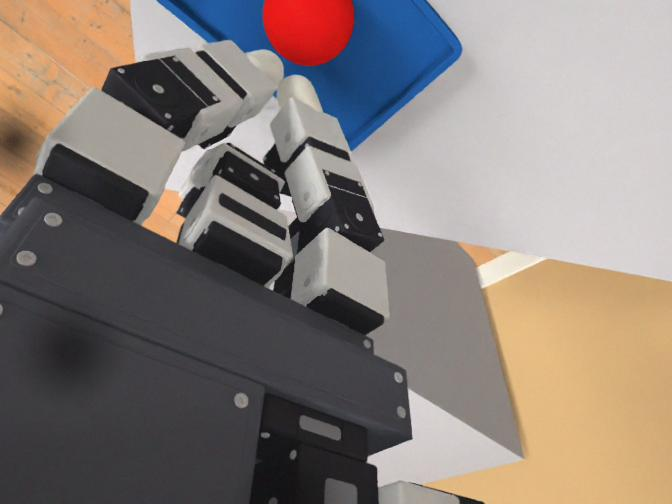

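>>> move(
  arm3={"joints":{"joint1_rad":-1.6972,"joint2_rad":1.2497,"joint4_rad":0.7601,"joint6_rad":1.1318,"joint7_rad":-4.3272,"hand_index_abd":0.1,"hand_ring_abd":-0.1,"hand_speed":0.2},"min_time_s":1},
  cameras=["arm3_cam_wrist"],
)

Scene clock: 1604.40 s.
Joint torques (N m): arm1=[-0.42 -23.96 0.78 -7.01 -0.1 0.28 0.13] | arm2=[0.83 -29.09 0.71 -9.1 0.08 0.36 -0.03] | arm3=[-0.45 -27.11 0.42 -7.02 -0.08 -0.06 0.17]
Flange force (N): arm1=[1.3 -6.5 0.9] | arm2=[0.6 4.9 4.2] | arm3=[-6.8 -3.7 1.1]
move: arm3 done
Joint velocities: within noise
arm1.joint_positions: joint1_rad=-1.572 joint2_rad=+1.176 joint3_rad=+0.000 joint4_rad=+1.225 joint5_rad=+0.000 joint6_rad=+0.741 joint7_rad=+0.276 hand_index_mcp=+0.753 hand_index_abd=-0.074 hand_index_pip=+0.577 hand_index_dip=+0.696 hand_middle_mcp=+0.991 hand_middle_abd=+0.000 hand_middle_pip=+0.992 hand_middle_dip=+0.997 hand_ring_mcp=+0.753 hand_ring_abd=+0.086 hand_ring_pip=+0.577 hand_ring_dip=+0.696 hand_thumb_cmc=+0.712 hand_thumb_axl=+0.677 hand_thumb_mcp=+0.223 hand_thumb_ipl=+0.168 hand_current_limit=+0.700 hand_speed=-0.800
arm1.joint_status: not commanded
arm1.hand_state: goal,blocked,goal,goal,goal,goal,goal,goal,goal,blocked,goal,goal,goal,goal,goal,goal
arm1.index_mcp_current_ma: -2
arm1.index_abd_current_ma: 467
arm1.index_pip_current_ma: 1
arm1.index_dip_current_ma: 0
arm1.middle_mcp_current_ma: -26
arm1.middle_abd_current_ma: 0
arm1.middle_pip_current_ma: -21
arm1.middle_dip_current_ma: -6
arm1.ring_mcp_current_ma: -2
arm1.ring_abd_current_ma: -451
arm1.ring_pip_current_ma: 1
arm1.ring_dip_current_ma: 0
arm1.thumb_cmc_current_ma: -4
arm1.thumb_axl_current_ma: -2
arm1.thumb_mcp_current_ma: -8
arm1.thumb_ipl_current_ma: -1
arm1.hand_goal_index_mcp: 0.754
arm1.hand_goal_index_abd: -0.210
arm1.hand_goal_index_pip: 0.576
arm1.hand_goal_index_dip: 0.696
arm1.hand_goal_middle_mcp: 1.000
arm1.hand_goal_middle_abd: 0.000
arm1.hand_goal_middle_pip: 1.000
arm1.hand_goal_middle_dip: 1.000
arm1.hand_goal_ring_mcp: 0.754
arm1.hand_goal_ring_abd: 0.210
arm1.hand_goal_ring_pip: 0.576
arm1.hand_goal_ring_dip: 0.696
arm1.hand_goal_thumb_cmc: 0.714
arm1.hand_goal_thumb_axl: 0.678
arm1.hand_goal_thumb_mcp: 0.226
arm1.hand_goal_thumb_ipl: 0.168
arm1.hand: x=+0.5087 y=-0.4493 z=+0.9672 quat_wxyz=(+0.000, +0.966, +0.259, -0.002) (m; scene frame)
arm2.joint_positions: joint1_rad=-1.591 joint2_rad=+1.337 joint3_rad=+0.000 joint4_rad=+0.643 joint5_rad=+0.000 joint6_rad=+1.161 joint7_rad=-3.526 hand_index_mcp=+0.753 hand_index_abd=-0.088 hand_index_pip=+0.577 hand_index_dip=+0.696 hand_middle_mcp=+0.990 hand_middle_abd=+0.000 hand_middle_pip=+0.994 hand_middle_dip=+0.997 hand_ring_mcp=+0.753 hand_ring_abd=+0.081 hand_ring_pip=+0.577 hand_ring_dip=+0.696 hand_thumb_cmc=+0.712 hand_thumb_axl=+0.677 hand_thumb_mcp=+0.224 hand_thumb_ipl=+0.168 hand_current_limit=+0.700 hand_speed=-0.800
arm2.joint_status: not commanded
arm2.hand_state: goal,blocked,goal,goal,goal,goal,goal,goal,goal,blocked,goal,goal,goal,goal,goal,goal
arm2.index_mcp_current_ma: 0
arm2.index_abd_current_ma: 468
arm2.index_pip_current_ma: 0
arm2.index_dip_current_ma: 0
arm2.middle_mcp_current_ma: -11
arm2.middle_abd_current_ma: 0
arm2.middle_pip_current_ma: -6
arm2.middle_dip_current_ma: -2
arm2.ring_mcp_current_ma: 0
arm2.ring_abd_current_ma: -467
arm2.ring_pip_current_ma: 0
arm2.ring_dip_current_ma: 0
arm2.thumb_cmc_current_ma: -1
arm2.thumb_axl_current_ma: 0
arm2.thumb_mcp_current_ma: -2
arm2.thumb_ipl_current_ma: 0
arm2.hand_goal_index_mcp: 0.754
arm2.hand_goal_index_abd: -0.280
arm2.hand_goal_index_pip: 0.576
arm2.hand_goal_index_dip: 0.696
arm2.hand_goal_middle_mcp: 1.000
arm2.hand_goal_middle_abd: 0.000
arm2.hand_goal_middle_pip: 1.000
arm2.hand_goal_middle_dip: 1.000
arm2.hand_goal_ring_mcp: 0.754
arm2.hand_goal_ring_abd: 0.280
arm2.hand_goal_ring_pip: 0.576
arm2.hand_goal_ring_dip: 0.696
arm2.hand_goal_thumb_cmc: 0.714
arm2.hand_goal_thumb_axl: 0.678
arm2.hand_goal_thumb_mcp: 0.226
arm2.hand_goal_thumb_ipl: 0.168
arm2.hand: x=-0.4256 y=+1.4509 z=+0.9076 quat_wxyz=(+0.000, +0.843, -0.538, +0.001) (m; scene frame)
arm3.joint_positions: joint1_rad=-1.697 joint2_rad=+1.250 joint3_rad=+0.000 joint4_rad=+0.760 joint5_rad=+0.000 joint6_rad=+1.132 joint7_rad=-4.327 hand_index_mcp=+0.755 hand_index_abd=+0.096 hand_index_pip=+0.577 hand_index_dip=+0.696 hand_middle_mcp=+0.991 hand_middle_abd=+0.000 hand_middle_pip=+0.993 hand_middle_dip=+0.997 hand_ring_mcp=+0.753 hand_ring_abd=-0.096 hand_ring_pip=+0.577 hand_ring_dip=+0.696 hand_thumb_cmc=+0.713 hand_thumb_axl=+0.677 hand_thumb_mcp=+0.223 hand_thumb_ipl=+0.168 hand_current_limit=+0.780 hand_speed=+0.200
arm3.joint_status: all done
arm3.hand_state: goal,goal,goal,goal,goal,goal,goal,goal,goal,goal,goal,goal,goal,goal,goal,goal
arm3.index_mcp_current_ma: 0
arm3.index_abd_current_ma: -1
arm3.index_pip_current_ma: 0
arm3.index_dip_current_ma: 0
arm3.middle_mcp_current_ma: -6
arm3.middle_abd_current_ma: 0
arm3.middle_pip_current_ma: -4
arm3.middle_dip_current_ma: -1
arm3.ring_mcp_current_ma: 0
arm3.ring_abd_current_ma: 1
arm3.ring_pip_current_ma: 0
arm3.ring_dip_current_ma: 0
arm3.thumb_cmc_current_ma: 0
arm3.thumb_axl_current_ma: 0
arm3.thumb_mcp_current_ma: -1
arm3.thumb_ipl_current_ma: 0
arm3.hand_goal_index_mcp: 0.754
arm3.hand_goal_index_abd: 0.100
arm3.hand_goal_index_pip: 0.576
arm3.hand_goal_index_dip: 0.696
arm3.hand_goal_middle_mcp: 1.000
arm3.hand_goal_middle_abd: 0.000
arm3.hand_goal_middle_pip: 1.000
arm3.hand_goal_middle_dip: 1.000
arm3.hand_goal_ring_mcp: 0.754
arm3.hand_goal_ring_abd: -0.100
arm3.hand_goal_ring_pip: 0.576
arm3.hand_goal_ring_dip: 0.696
arm3.hand_goal_thumb_cmc: 0.714
arm3.hand_goal_thumb_axl: 0.678
arm3.hand_goal_thumb_mcp: 0.226
arm3.hand_goal_thumb_ipl: 0.168
arm3.hand: x=-1.7200 y=-0.0893 z=+0.9683 quat_wxyz=(-0.002, +0.997, +0.081, +0.000) (m; scene frame)
pictures: arm3_cam_wrist
Images, in order (width x height): arm3_cam_wrist 672x504.

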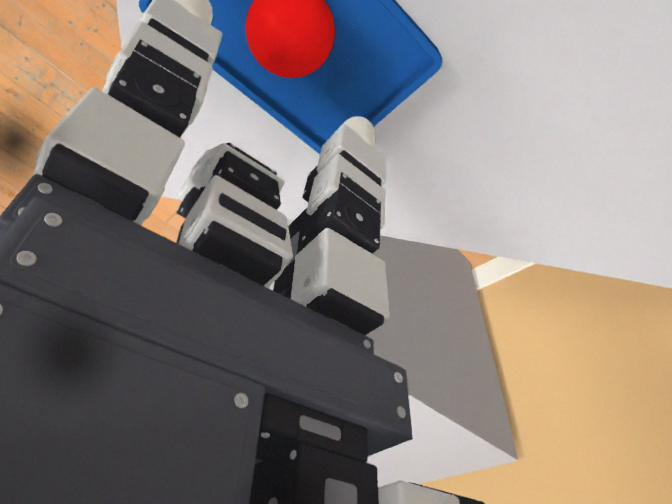

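>>> move(
  arm3={"joints":{"joint1_rad":-1.6919,"joint2_rad":1.3163,"joint4_rad":0.8290,"joint6_rad":0.9963,"joint7_rad":-4.3220},"min_time_s":2},
)

>>> move(
  arm3={"joints":{"hand_index_abd":-0.15,"hand_ring_abd":0.15,"hand_speed":-0.8}},
  cameras=["arm3_cam_wrist"],
)

Scene clock: 1620.53 s.
Joint torques (N m): arm1=[-0.47 -23.94 0.76 -6.98 -0.09 0.26 0.12] | arm2=[0.89 -29.14 0.78 -9.14 0.1 0.35 -0.05] | arm3=[-0.47 -26.93 0.41 -6.48 -0.07 -0.07 0.19]
Flange force (N): arm1=[1.2 -6.3 0.8] | arm2=[0.6 5.0 4.3] | arm3=[-6.0 -3.4 1.7]
move: arm3 done
Joint velocities: within noise
arm1, arm2: as last shown
arm3.joint_positions: joint1_rad=-1.692 joint2_rad=+1.316 joint3_rad=+0.000 joint4_rad=+0.829 joint5_rad=+0.000 joint6_rad=+0.996 joint7_rad=-4.322 hand_index_mcp=+0.755 hand_index_abd=+0.096 hand_index_pip=+0.577 hand_index_dip=+0.696 hand_middle_mcp=+0.991 hand_middle_abd=+0.000 hand_middle_pip=+0.993 hand_middle_dip=+0.997 hand_ring_mcp=+0.753 hand_ring_abd=-0.096 hand_ring_pip=+0.577 hand_ring_dip=+0.696 hand_thumb_cmc=+0.713 hand_thumb_axl=+0.677 hand_thumb_mcp=+0.223 hand_thumb_ipl=+0.168 hand_current_limit=+0.780 hand_speed=+0.200
arm3.joint_status: all done
arm3.hand_state: goal,goal,goal,goal,goal,goal,goal,goal,goal,goal,goal,goal,goal,goal,goal,goal
arm3.index_mcp_current_ma: 0
arm3.index_abd_current_ma: -1
arm3.index_pip_current_ma: 0
arm3.index_dip_current_ma: 0
arm3.middle_mcp_current_ma: -6
arm3.middle_abd_current_ma: 0
arm3.middle_pip_current_ma: -4
arm3.middle_dip_current_ma: -1
arm3.ring_mcp_current_ma: 0
arm3.ring_abd_current_ma: 1
arm3.ring_pip_current_ma: 0
arm3.ring_dip_current_ma: 0
arm3.thumb_cmc_current_ma: 0
arm3.thumb_axl_current_ma: 0
arm3.thumb_mcp_current_ma: -1
arm3.thumb_ipl_current_ma: 0
arm3.hand_goal_index_mcp: 0.754
arm3.hand_goal_index_abd: 0.100
arm3.hand_goal_index_pip: 0.576
arm3.hand_goal_index_dip: 0.696
arm3.hand_goal_middle_mcp: 1.000
arm3.hand_goal_middle_abd: 0.000
arm3.hand_goal_middle_pip: 1.000
arm3.hand_goal_middle_dip: 1.000
arm3.hand_goal_ring_mcp: 0.754
arm3.hand_goal_ring_abd: -0.100
arm3.hand_goal_ring_pip: 0.576
arm3.hand_goal_ring_dip: 0.696
arm3.hand_goal_thumb_cmc: 0.714
arm3.hand_goal_thumb_axl: 0.678
arm3.hand_goal_thumb_mcp: 0.226
arm3.hand_goal_thumb_ipl: 0.168
arm3.hand: x=-1.7067 y=-0.0884 z=+0.9043 quat_wxyz=(-0.002, +0.997, +0.081, +0.000) (m; scene frame)
pictures: none

Scene clock: 1621.27 s.
Joint torques (N m): arm1=[-0.44 -23.96 0.76 -7.02 -0.08 0.27 0.14] | arm2=[0.91 -29.08 0.77 -9.1 0.09 0.37 -0.03] | arm3=[-0.51 -26.8 0.4 -6.44 -0.1 -0.06 0.15]
Flange force (N): arm1=[1.3 -6.5 0.8] | arm2=[0.6 5.0 4.2] | arm3=[-5.9 -3.5 1.6]
move: arm3 off_target
Joint velocities: within noise
arm1, arm2: as last shown
arm3.joint_positions: joint1_rad=-1.692 joint2_rad=+1.316 joint3_rad=+0.000 joint4_rad=+0.829 joint5_rad=+0.000 joint6_rad=+0.996 joint7_rad=-4.322 hand_index_mcp=+0.755 hand_index_abd=-0.074 hand_index_pip=+0.577 hand_index_dip=+0.696 hand_middle_mcp=+0.991 hand_middle_abd=+0.000 hand_middle_pip=+0.993 hand_middle_dip=+0.997 hand_ring_mcp=+0.753 hand_ring_abd=+0.075 hand_ring_pip=+0.577 hand_ring_dip=+0.696 hand_thumb_cmc=+0.713 hand_thumb_axl=+0.677 hand_thumb_mcp=+0.223 hand_thumb_ipl=+0.168 hand_current_limit=+0.780 hand_speed=-0.800
arm3.joint_status: hand_index_abd off_target (ended at -0.074, target -0.150); hand_ring_abd off_target (ended at +0.075, target +0.150); the others done
arm3.hand_state: goal,blocked,goal,goal,goal,goal,goal,goal,goal,blocked,goal,goal,goal,goal,goal,goal
arm3.index_mcp_current_ma: 0
arm3.index_abd_current_ma: 129
arm3.index_pip_current_ma: 0
arm3.index_dip_current_ma: 0
arm3.middle_mcp_current_ma: -6
arm3.middle_abd_current_ma: 0
arm3.middle_pip_current_ma: -4
arm3.middle_dip_current_ma: -1
arm3.ring_mcp_current_ma: 0
arm3.ring_abd_current_ma: -128
arm3.ring_pip_current_ma: 0
arm3.ring_dip_current_ma: 0
arm3.thumb_cmc_current_ma: 0
arm3.thumb_axl_current_ma: 0
arm3.thumb_mcp_current_ma: -1
arm3.thumb_ipl_current_ma: 0
arm3.hand_goal_index_mcp: 0.754
arm3.hand_goal_index_abd: -0.150
arm3.hand_goal_index_pip: 0.576
arm3.hand_goal_index_dip: 0.696
arm3.hand_goal_middle_mcp: 1.000
arm3.hand_goal_middle_abd: 0.000
arm3.hand_goal_middle_pip: 1.000
arm3.hand_goal_middle_dip: 1.000
arm3.hand_goal_ring_mcp: 0.754
arm3.hand_goal_ring_abd: 0.150
arm3.hand_goal_ring_pip: 0.576
arm3.hand_goal_ring_dip: 0.696
arm3.hand_goal_thumb_cmc: 0.714
arm3.hand_goal_thumb_axl: 0.678
arm3.hand_goal_thumb_mcp: 0.226
arm3.hand_goal_thumb_ipl: 0.168
arm3.hand: x=-1.7067 y=-0.0885 z=+0.9042 quat_wxyz=(-0.002, +0.997, +0.081, +0.000) (m; scene frame)
pictures: arm3_cam_wrist
Images, in order (width x height): arm3_cam_wrist 672x504.

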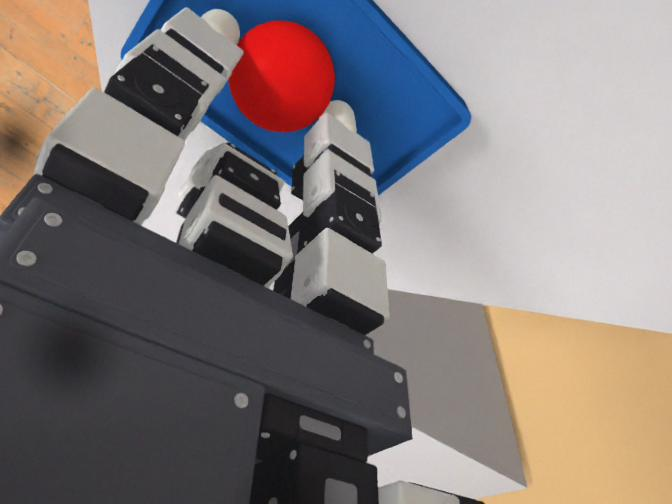

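>>> move(
  arm3={"joints":{"hand_index_abd":-0.4,"hand_ring_abd":0.4}},
)

>>> move(
  arm3={"joints":{"joint2_rad":1.2184,"joint4_rad":0.8502,"joint6_rad":1.0730},"min_time_s":4},
  cameras=["all"],
)

Scene clock: 1646.87 s.
Joint torques (N m): arm1=[-0.43 -23.94 0.81 -6.98 -0.11 0.27 0.14] | arm2=[0.91 -29.1 0.75 -9.13 0.08 0.33 -0.05] | arm3=[-0.46 -26.96 0.42 -6.42 -0.04 0.04 0.19]
Flange force (N): arm1=[1.3 -6.4 0.8] | arm2=[0.6 5.0 4.2] | arm3=[-6.1 -3.4 2.0]
move: arm3 off_target
Joint velocities: within noise
arm1, arm2: as last shown
arm3.joint_positions: joint1_rad=-1.692 joint2_rad=+1.316 joint3_rad=+0.000 joint4_rad=+0.829 joint5_rad=+0.000 joint6_rad=+0.996 joint7_rad=-4.322 hand_index_mcp=+0.755 hand_index_abd=-0.080 hand_index_pip=+0.577 hand_index_dip=+0.696 hand_middle_mcp=+0.991 hand_middle_abd=+0.000 hand_middle_pip=+0.993 hand_middle_dip=+0.997 hand_ring_mcp=+0.753 hand_ring_abd=+0.079 hand_ring_pip=+0.577 hand_ring_dip=+0.696 hand_thumb_cmc=+0.713 hand_thumb_axl=+0.677 hand_thumb_mcp=+0.223 hand_thumb_ipl=+0.168 hand_current_limit=+0.780 hand_speed=-0.800
arm3.joint_status: hand_index_abd off_target (ended at -0.080, target -0.400); hand_ring_abd off_target (ended at +0.079, target +0.400)
arm3.hand_state: goal,blocked,goal,goal,goal,goal,goal,goal,goal,blocked,goal,goal,goal,goal,goal,goal
arm3.index_mcp_current_ma: 0
arm3.index_abd_current_ma: 489
arm3.index_pip_current_ma: 0
arm3.index_dip_current_ma: 0
arm3.middle_mcp_current_ma: -6
arm3.middle_abd_current_ma: 0
arm3.middle_pip_current_ma: -4
arm3.middle_dip_current_ma: -1
arm3.ring_mcp_current_ma: 0
arm3.ring_abd_current_ma: -489
arm3.ring_pip_current_ma: 0
arm3.ring_dip_current_ma: 0
arm3.thumb_cmc_current_ma: 0
arm3.thumb_axl_current_ma: 0
arm3.thumb_mcp_current_ma: -1
arm3.thumb_ipl_current_ma: 0
arm3.hand_goal_index_mcp: 0.754
arm3.hand_goal_index_abd: -0.400
arm3.hand_goal_index_pip: 0.576
arm3.hand_goal_index_dip: 0.696
arm3.hand_goal_middle_mcp: 1.000
arm3.hand_goal_middle_abd: 0.000
arm3.hand_goal_middle_pip: 1.000
arm3.hand_goal_middle_dip: 1.000
arm3.hand_goal_ring_mcp: 0.754
arm3.hand_goal_ring_abd: 0.400
arm3.hand_goal_ring_pip: 0.576
arm3.hand_goal_ring_dip: 0.696
arm3.hand_goal_thumb_cmc: 0.714
arm3.hand_goal_thumb_axl: 0.678
arm3.hand_goal_thumb_mcp: 0.226
arm3.hand_goal_thumb_ipl: 0.168
arm3.hand: x=-1.7067 y=-0.0884 z=+0.9043 quat_wxyz=(-0.002, +0.997, +0.081, +0.000) (m; scene frame)
pictures: none

Scene clock: 1651.17 s.
Joint torques (N m): arm1=[-0.44 -23.95 0.77 -7 -0.1 0.24 0.12] | arm2=[0.88 -29.18 0.77 -9.15 0.08 0.34 0] | arm3=[-0.5 -27.78 0.39 -7.22 -0.1 -0.06 0.17]
Flange force (N): arm1=[1.2 -6.4 0.8] | arm2=[0.5 5.0 4.3] | arm3=[-6.2 -3.6 2.8]
move: arm3 done
Joint velocities: within noise
arm1, arm2: as last shown
arm3.joint_positions: joint1_rad=-1.692 joint2_rad=+1.218 joint3_rad=+0.000 joint4_rad=+0.850 joint5_rad=+0.000 joint6_rad=+1.073 joint7_rad=-4.322 hand_index_mcp=+0.755 hand_index_abd=-0.080 hand_index_pip=+0.577 hand_index_dip=+0.696 hand_middle_mcp=+0.991 hand_middle_abd=+0.000 hand_middle_pip=+0.993 hand_middle_dip=+0.997 hand_ring_mcp=+0.753 hand_ring_abd=+0.079 hand_ring_pip=+0.577 hand_ring_dip=+0.696 hand_thumb_cmc=+0.713 hand_thumb_axl=+0.677 hand_thumb_mcp=+0.223 hand_thumb_ipl=+0.168 hand_current_limit=+0.780 hand_speed=-0.800
arm3.joint_status: all done
arm3.hand_state: goal,blocked,goal,goal,goal,goal,goal,goal,goal,blocked,goal,goal,goal,goal,goal,goal
arm3.index_mcp_current_ma: 0
arm3.index_abd_current_ma: 489
arm3.index_pip_current_ma: 0
arm3.index_dip_current_ma: 0
arm3.middle_mcp_current_ma: -6
arm3.middle_abd_current_ma: 0
arm3.middle_pip_current_ma: -4
arm3.middle_dip_current_ma: -1
arm3.ring_mcp_current_ma: 0
arm3.ring_abd_current_ma: -489
arm3.ring_pip_current_ma: 0
arm3.ring_dip_current_ma: 0
arm3.thumb_cmc_current_ma: 0
arm3.thumb_axl_current_ma: 0
arm3.thumb_mcp_current_ma: -1
arm3.thumb_ipl_current_ma: 0
arm3.hand_goal_index_mcp: 0.754
arm3.hand_goal_index_abd: -0.400
arm3.hand_goal_index_pip: 0.576
arm3.hand_goal_index_dip: 0.696
arm3.hand_goal_middle_mcp: 1.000
arm3.hand_goal_middle_abd: 0.000
arm3.hand_goal_middle_pip: 1.000
arm3.hand_goal_middle_dip: 1.000
arm3.hand_goal_ring_mcp: 0.754
arm3.hand_goal_ring_abd: 0.400
arm3.hand_goal_ring_pip: 0.576
arm3.hand_goal_ring_dip: 0.696
arm3.hand_goal_thumb_cmc: 0.714
arm3.hand_goal_thumb_axl: 0.678
arm3.hand_goal_thumb_mcp: 0.226
arm3.hand_goal_thumb_ipl: 0.168
arm3.hand: x=-1.7067 y=-0.0887 z=+0.9643 quat_wxyz=(-0.002, +0.997, +0.081, +0.000) (m; scene frame)
pictures: arm1_cam_wrist, arm2_cam_wrist, arm3_cam_wrist, cam_high, cam_low
Images, in order (width x height): arm1_cam_wrist 672x504, arm2_cam_wrist 672x504, arm3_cam_wrist 672x504, cam_high 672x504, cam_low 672x504.

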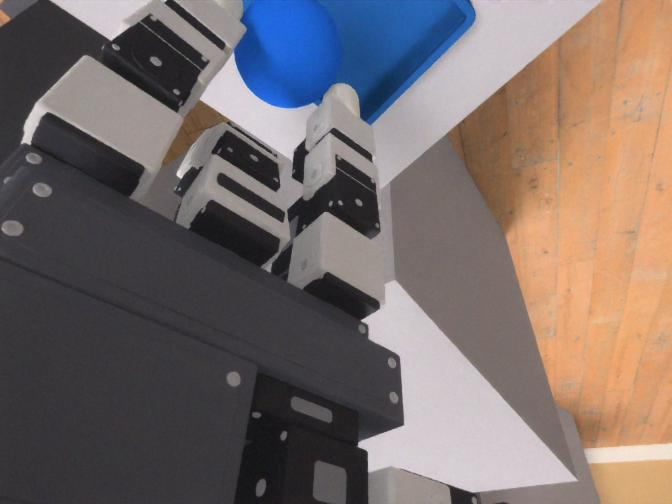

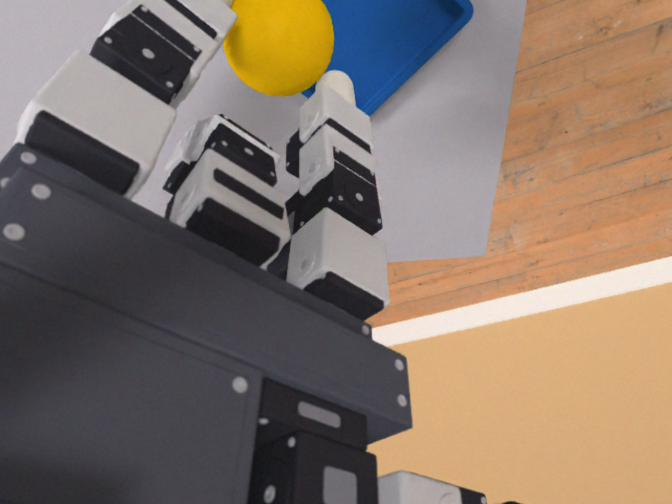

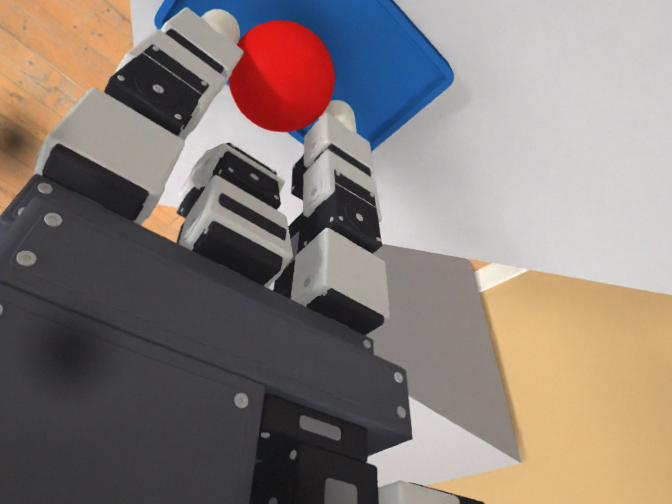

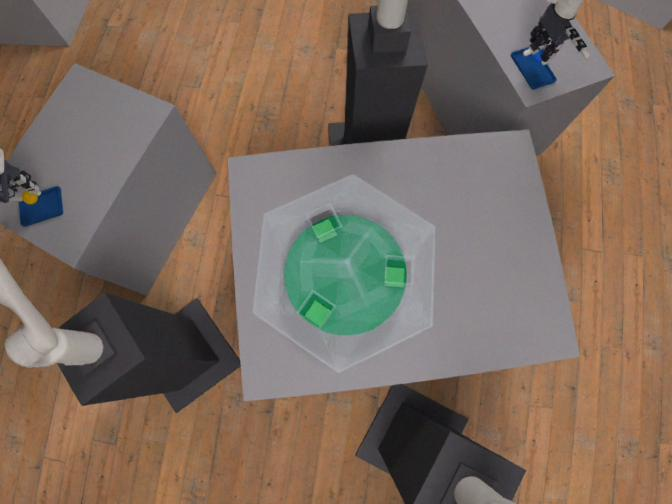

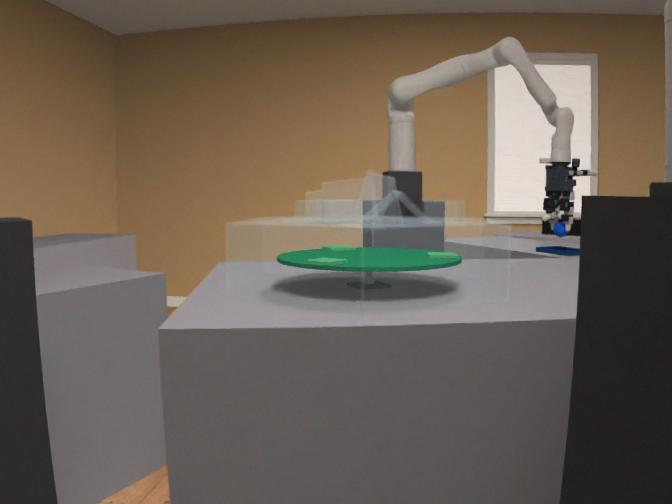

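>>> zoom_image(
  camera="cam_low",
  region=[210, 150, 370, 270],
)

>>> zoom_image(
  camera="cam_low",
  region=[360, 150, 520, 270],
)

>>> zoom_image(
  camera="cam_high",
  region=[280, 190, 400, 280],
)

>>> zoom_image(
  camera="cam_high",
  region=[280, 250, 420, 355],
)

Scaled by 3.150 from the camera's 672x504 image, which has a finer 960x720 frame.

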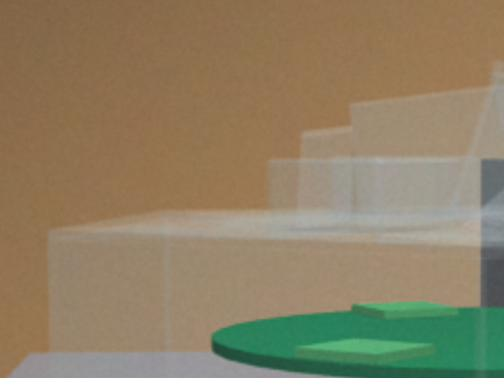

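Scaled by 3.150 from the camera's 672x504 image, which has a finer 960x720 frame.

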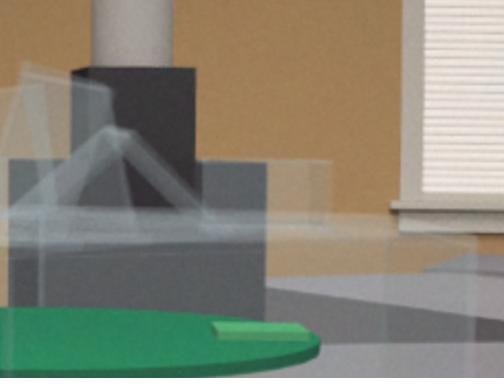

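Scaled by 4.200 from the camera's 672x504 image, which has a finer 960x720 frame.

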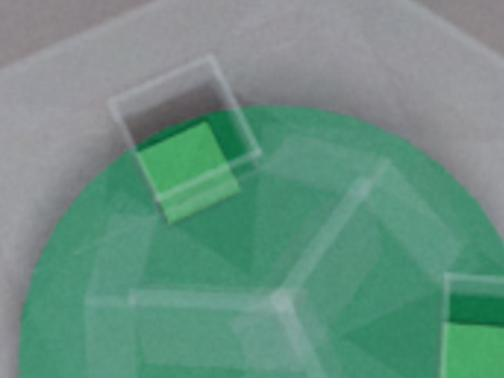

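Scaled by 3.600 from the camera's 672x504 image, which has a finer 960x720 frame.

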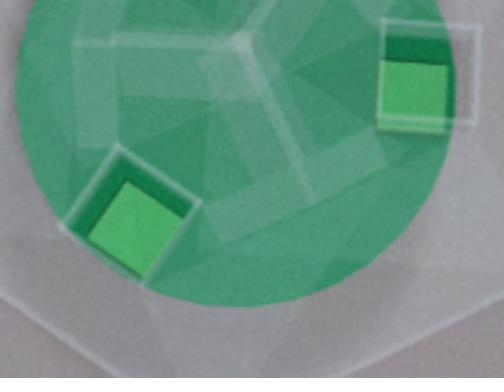

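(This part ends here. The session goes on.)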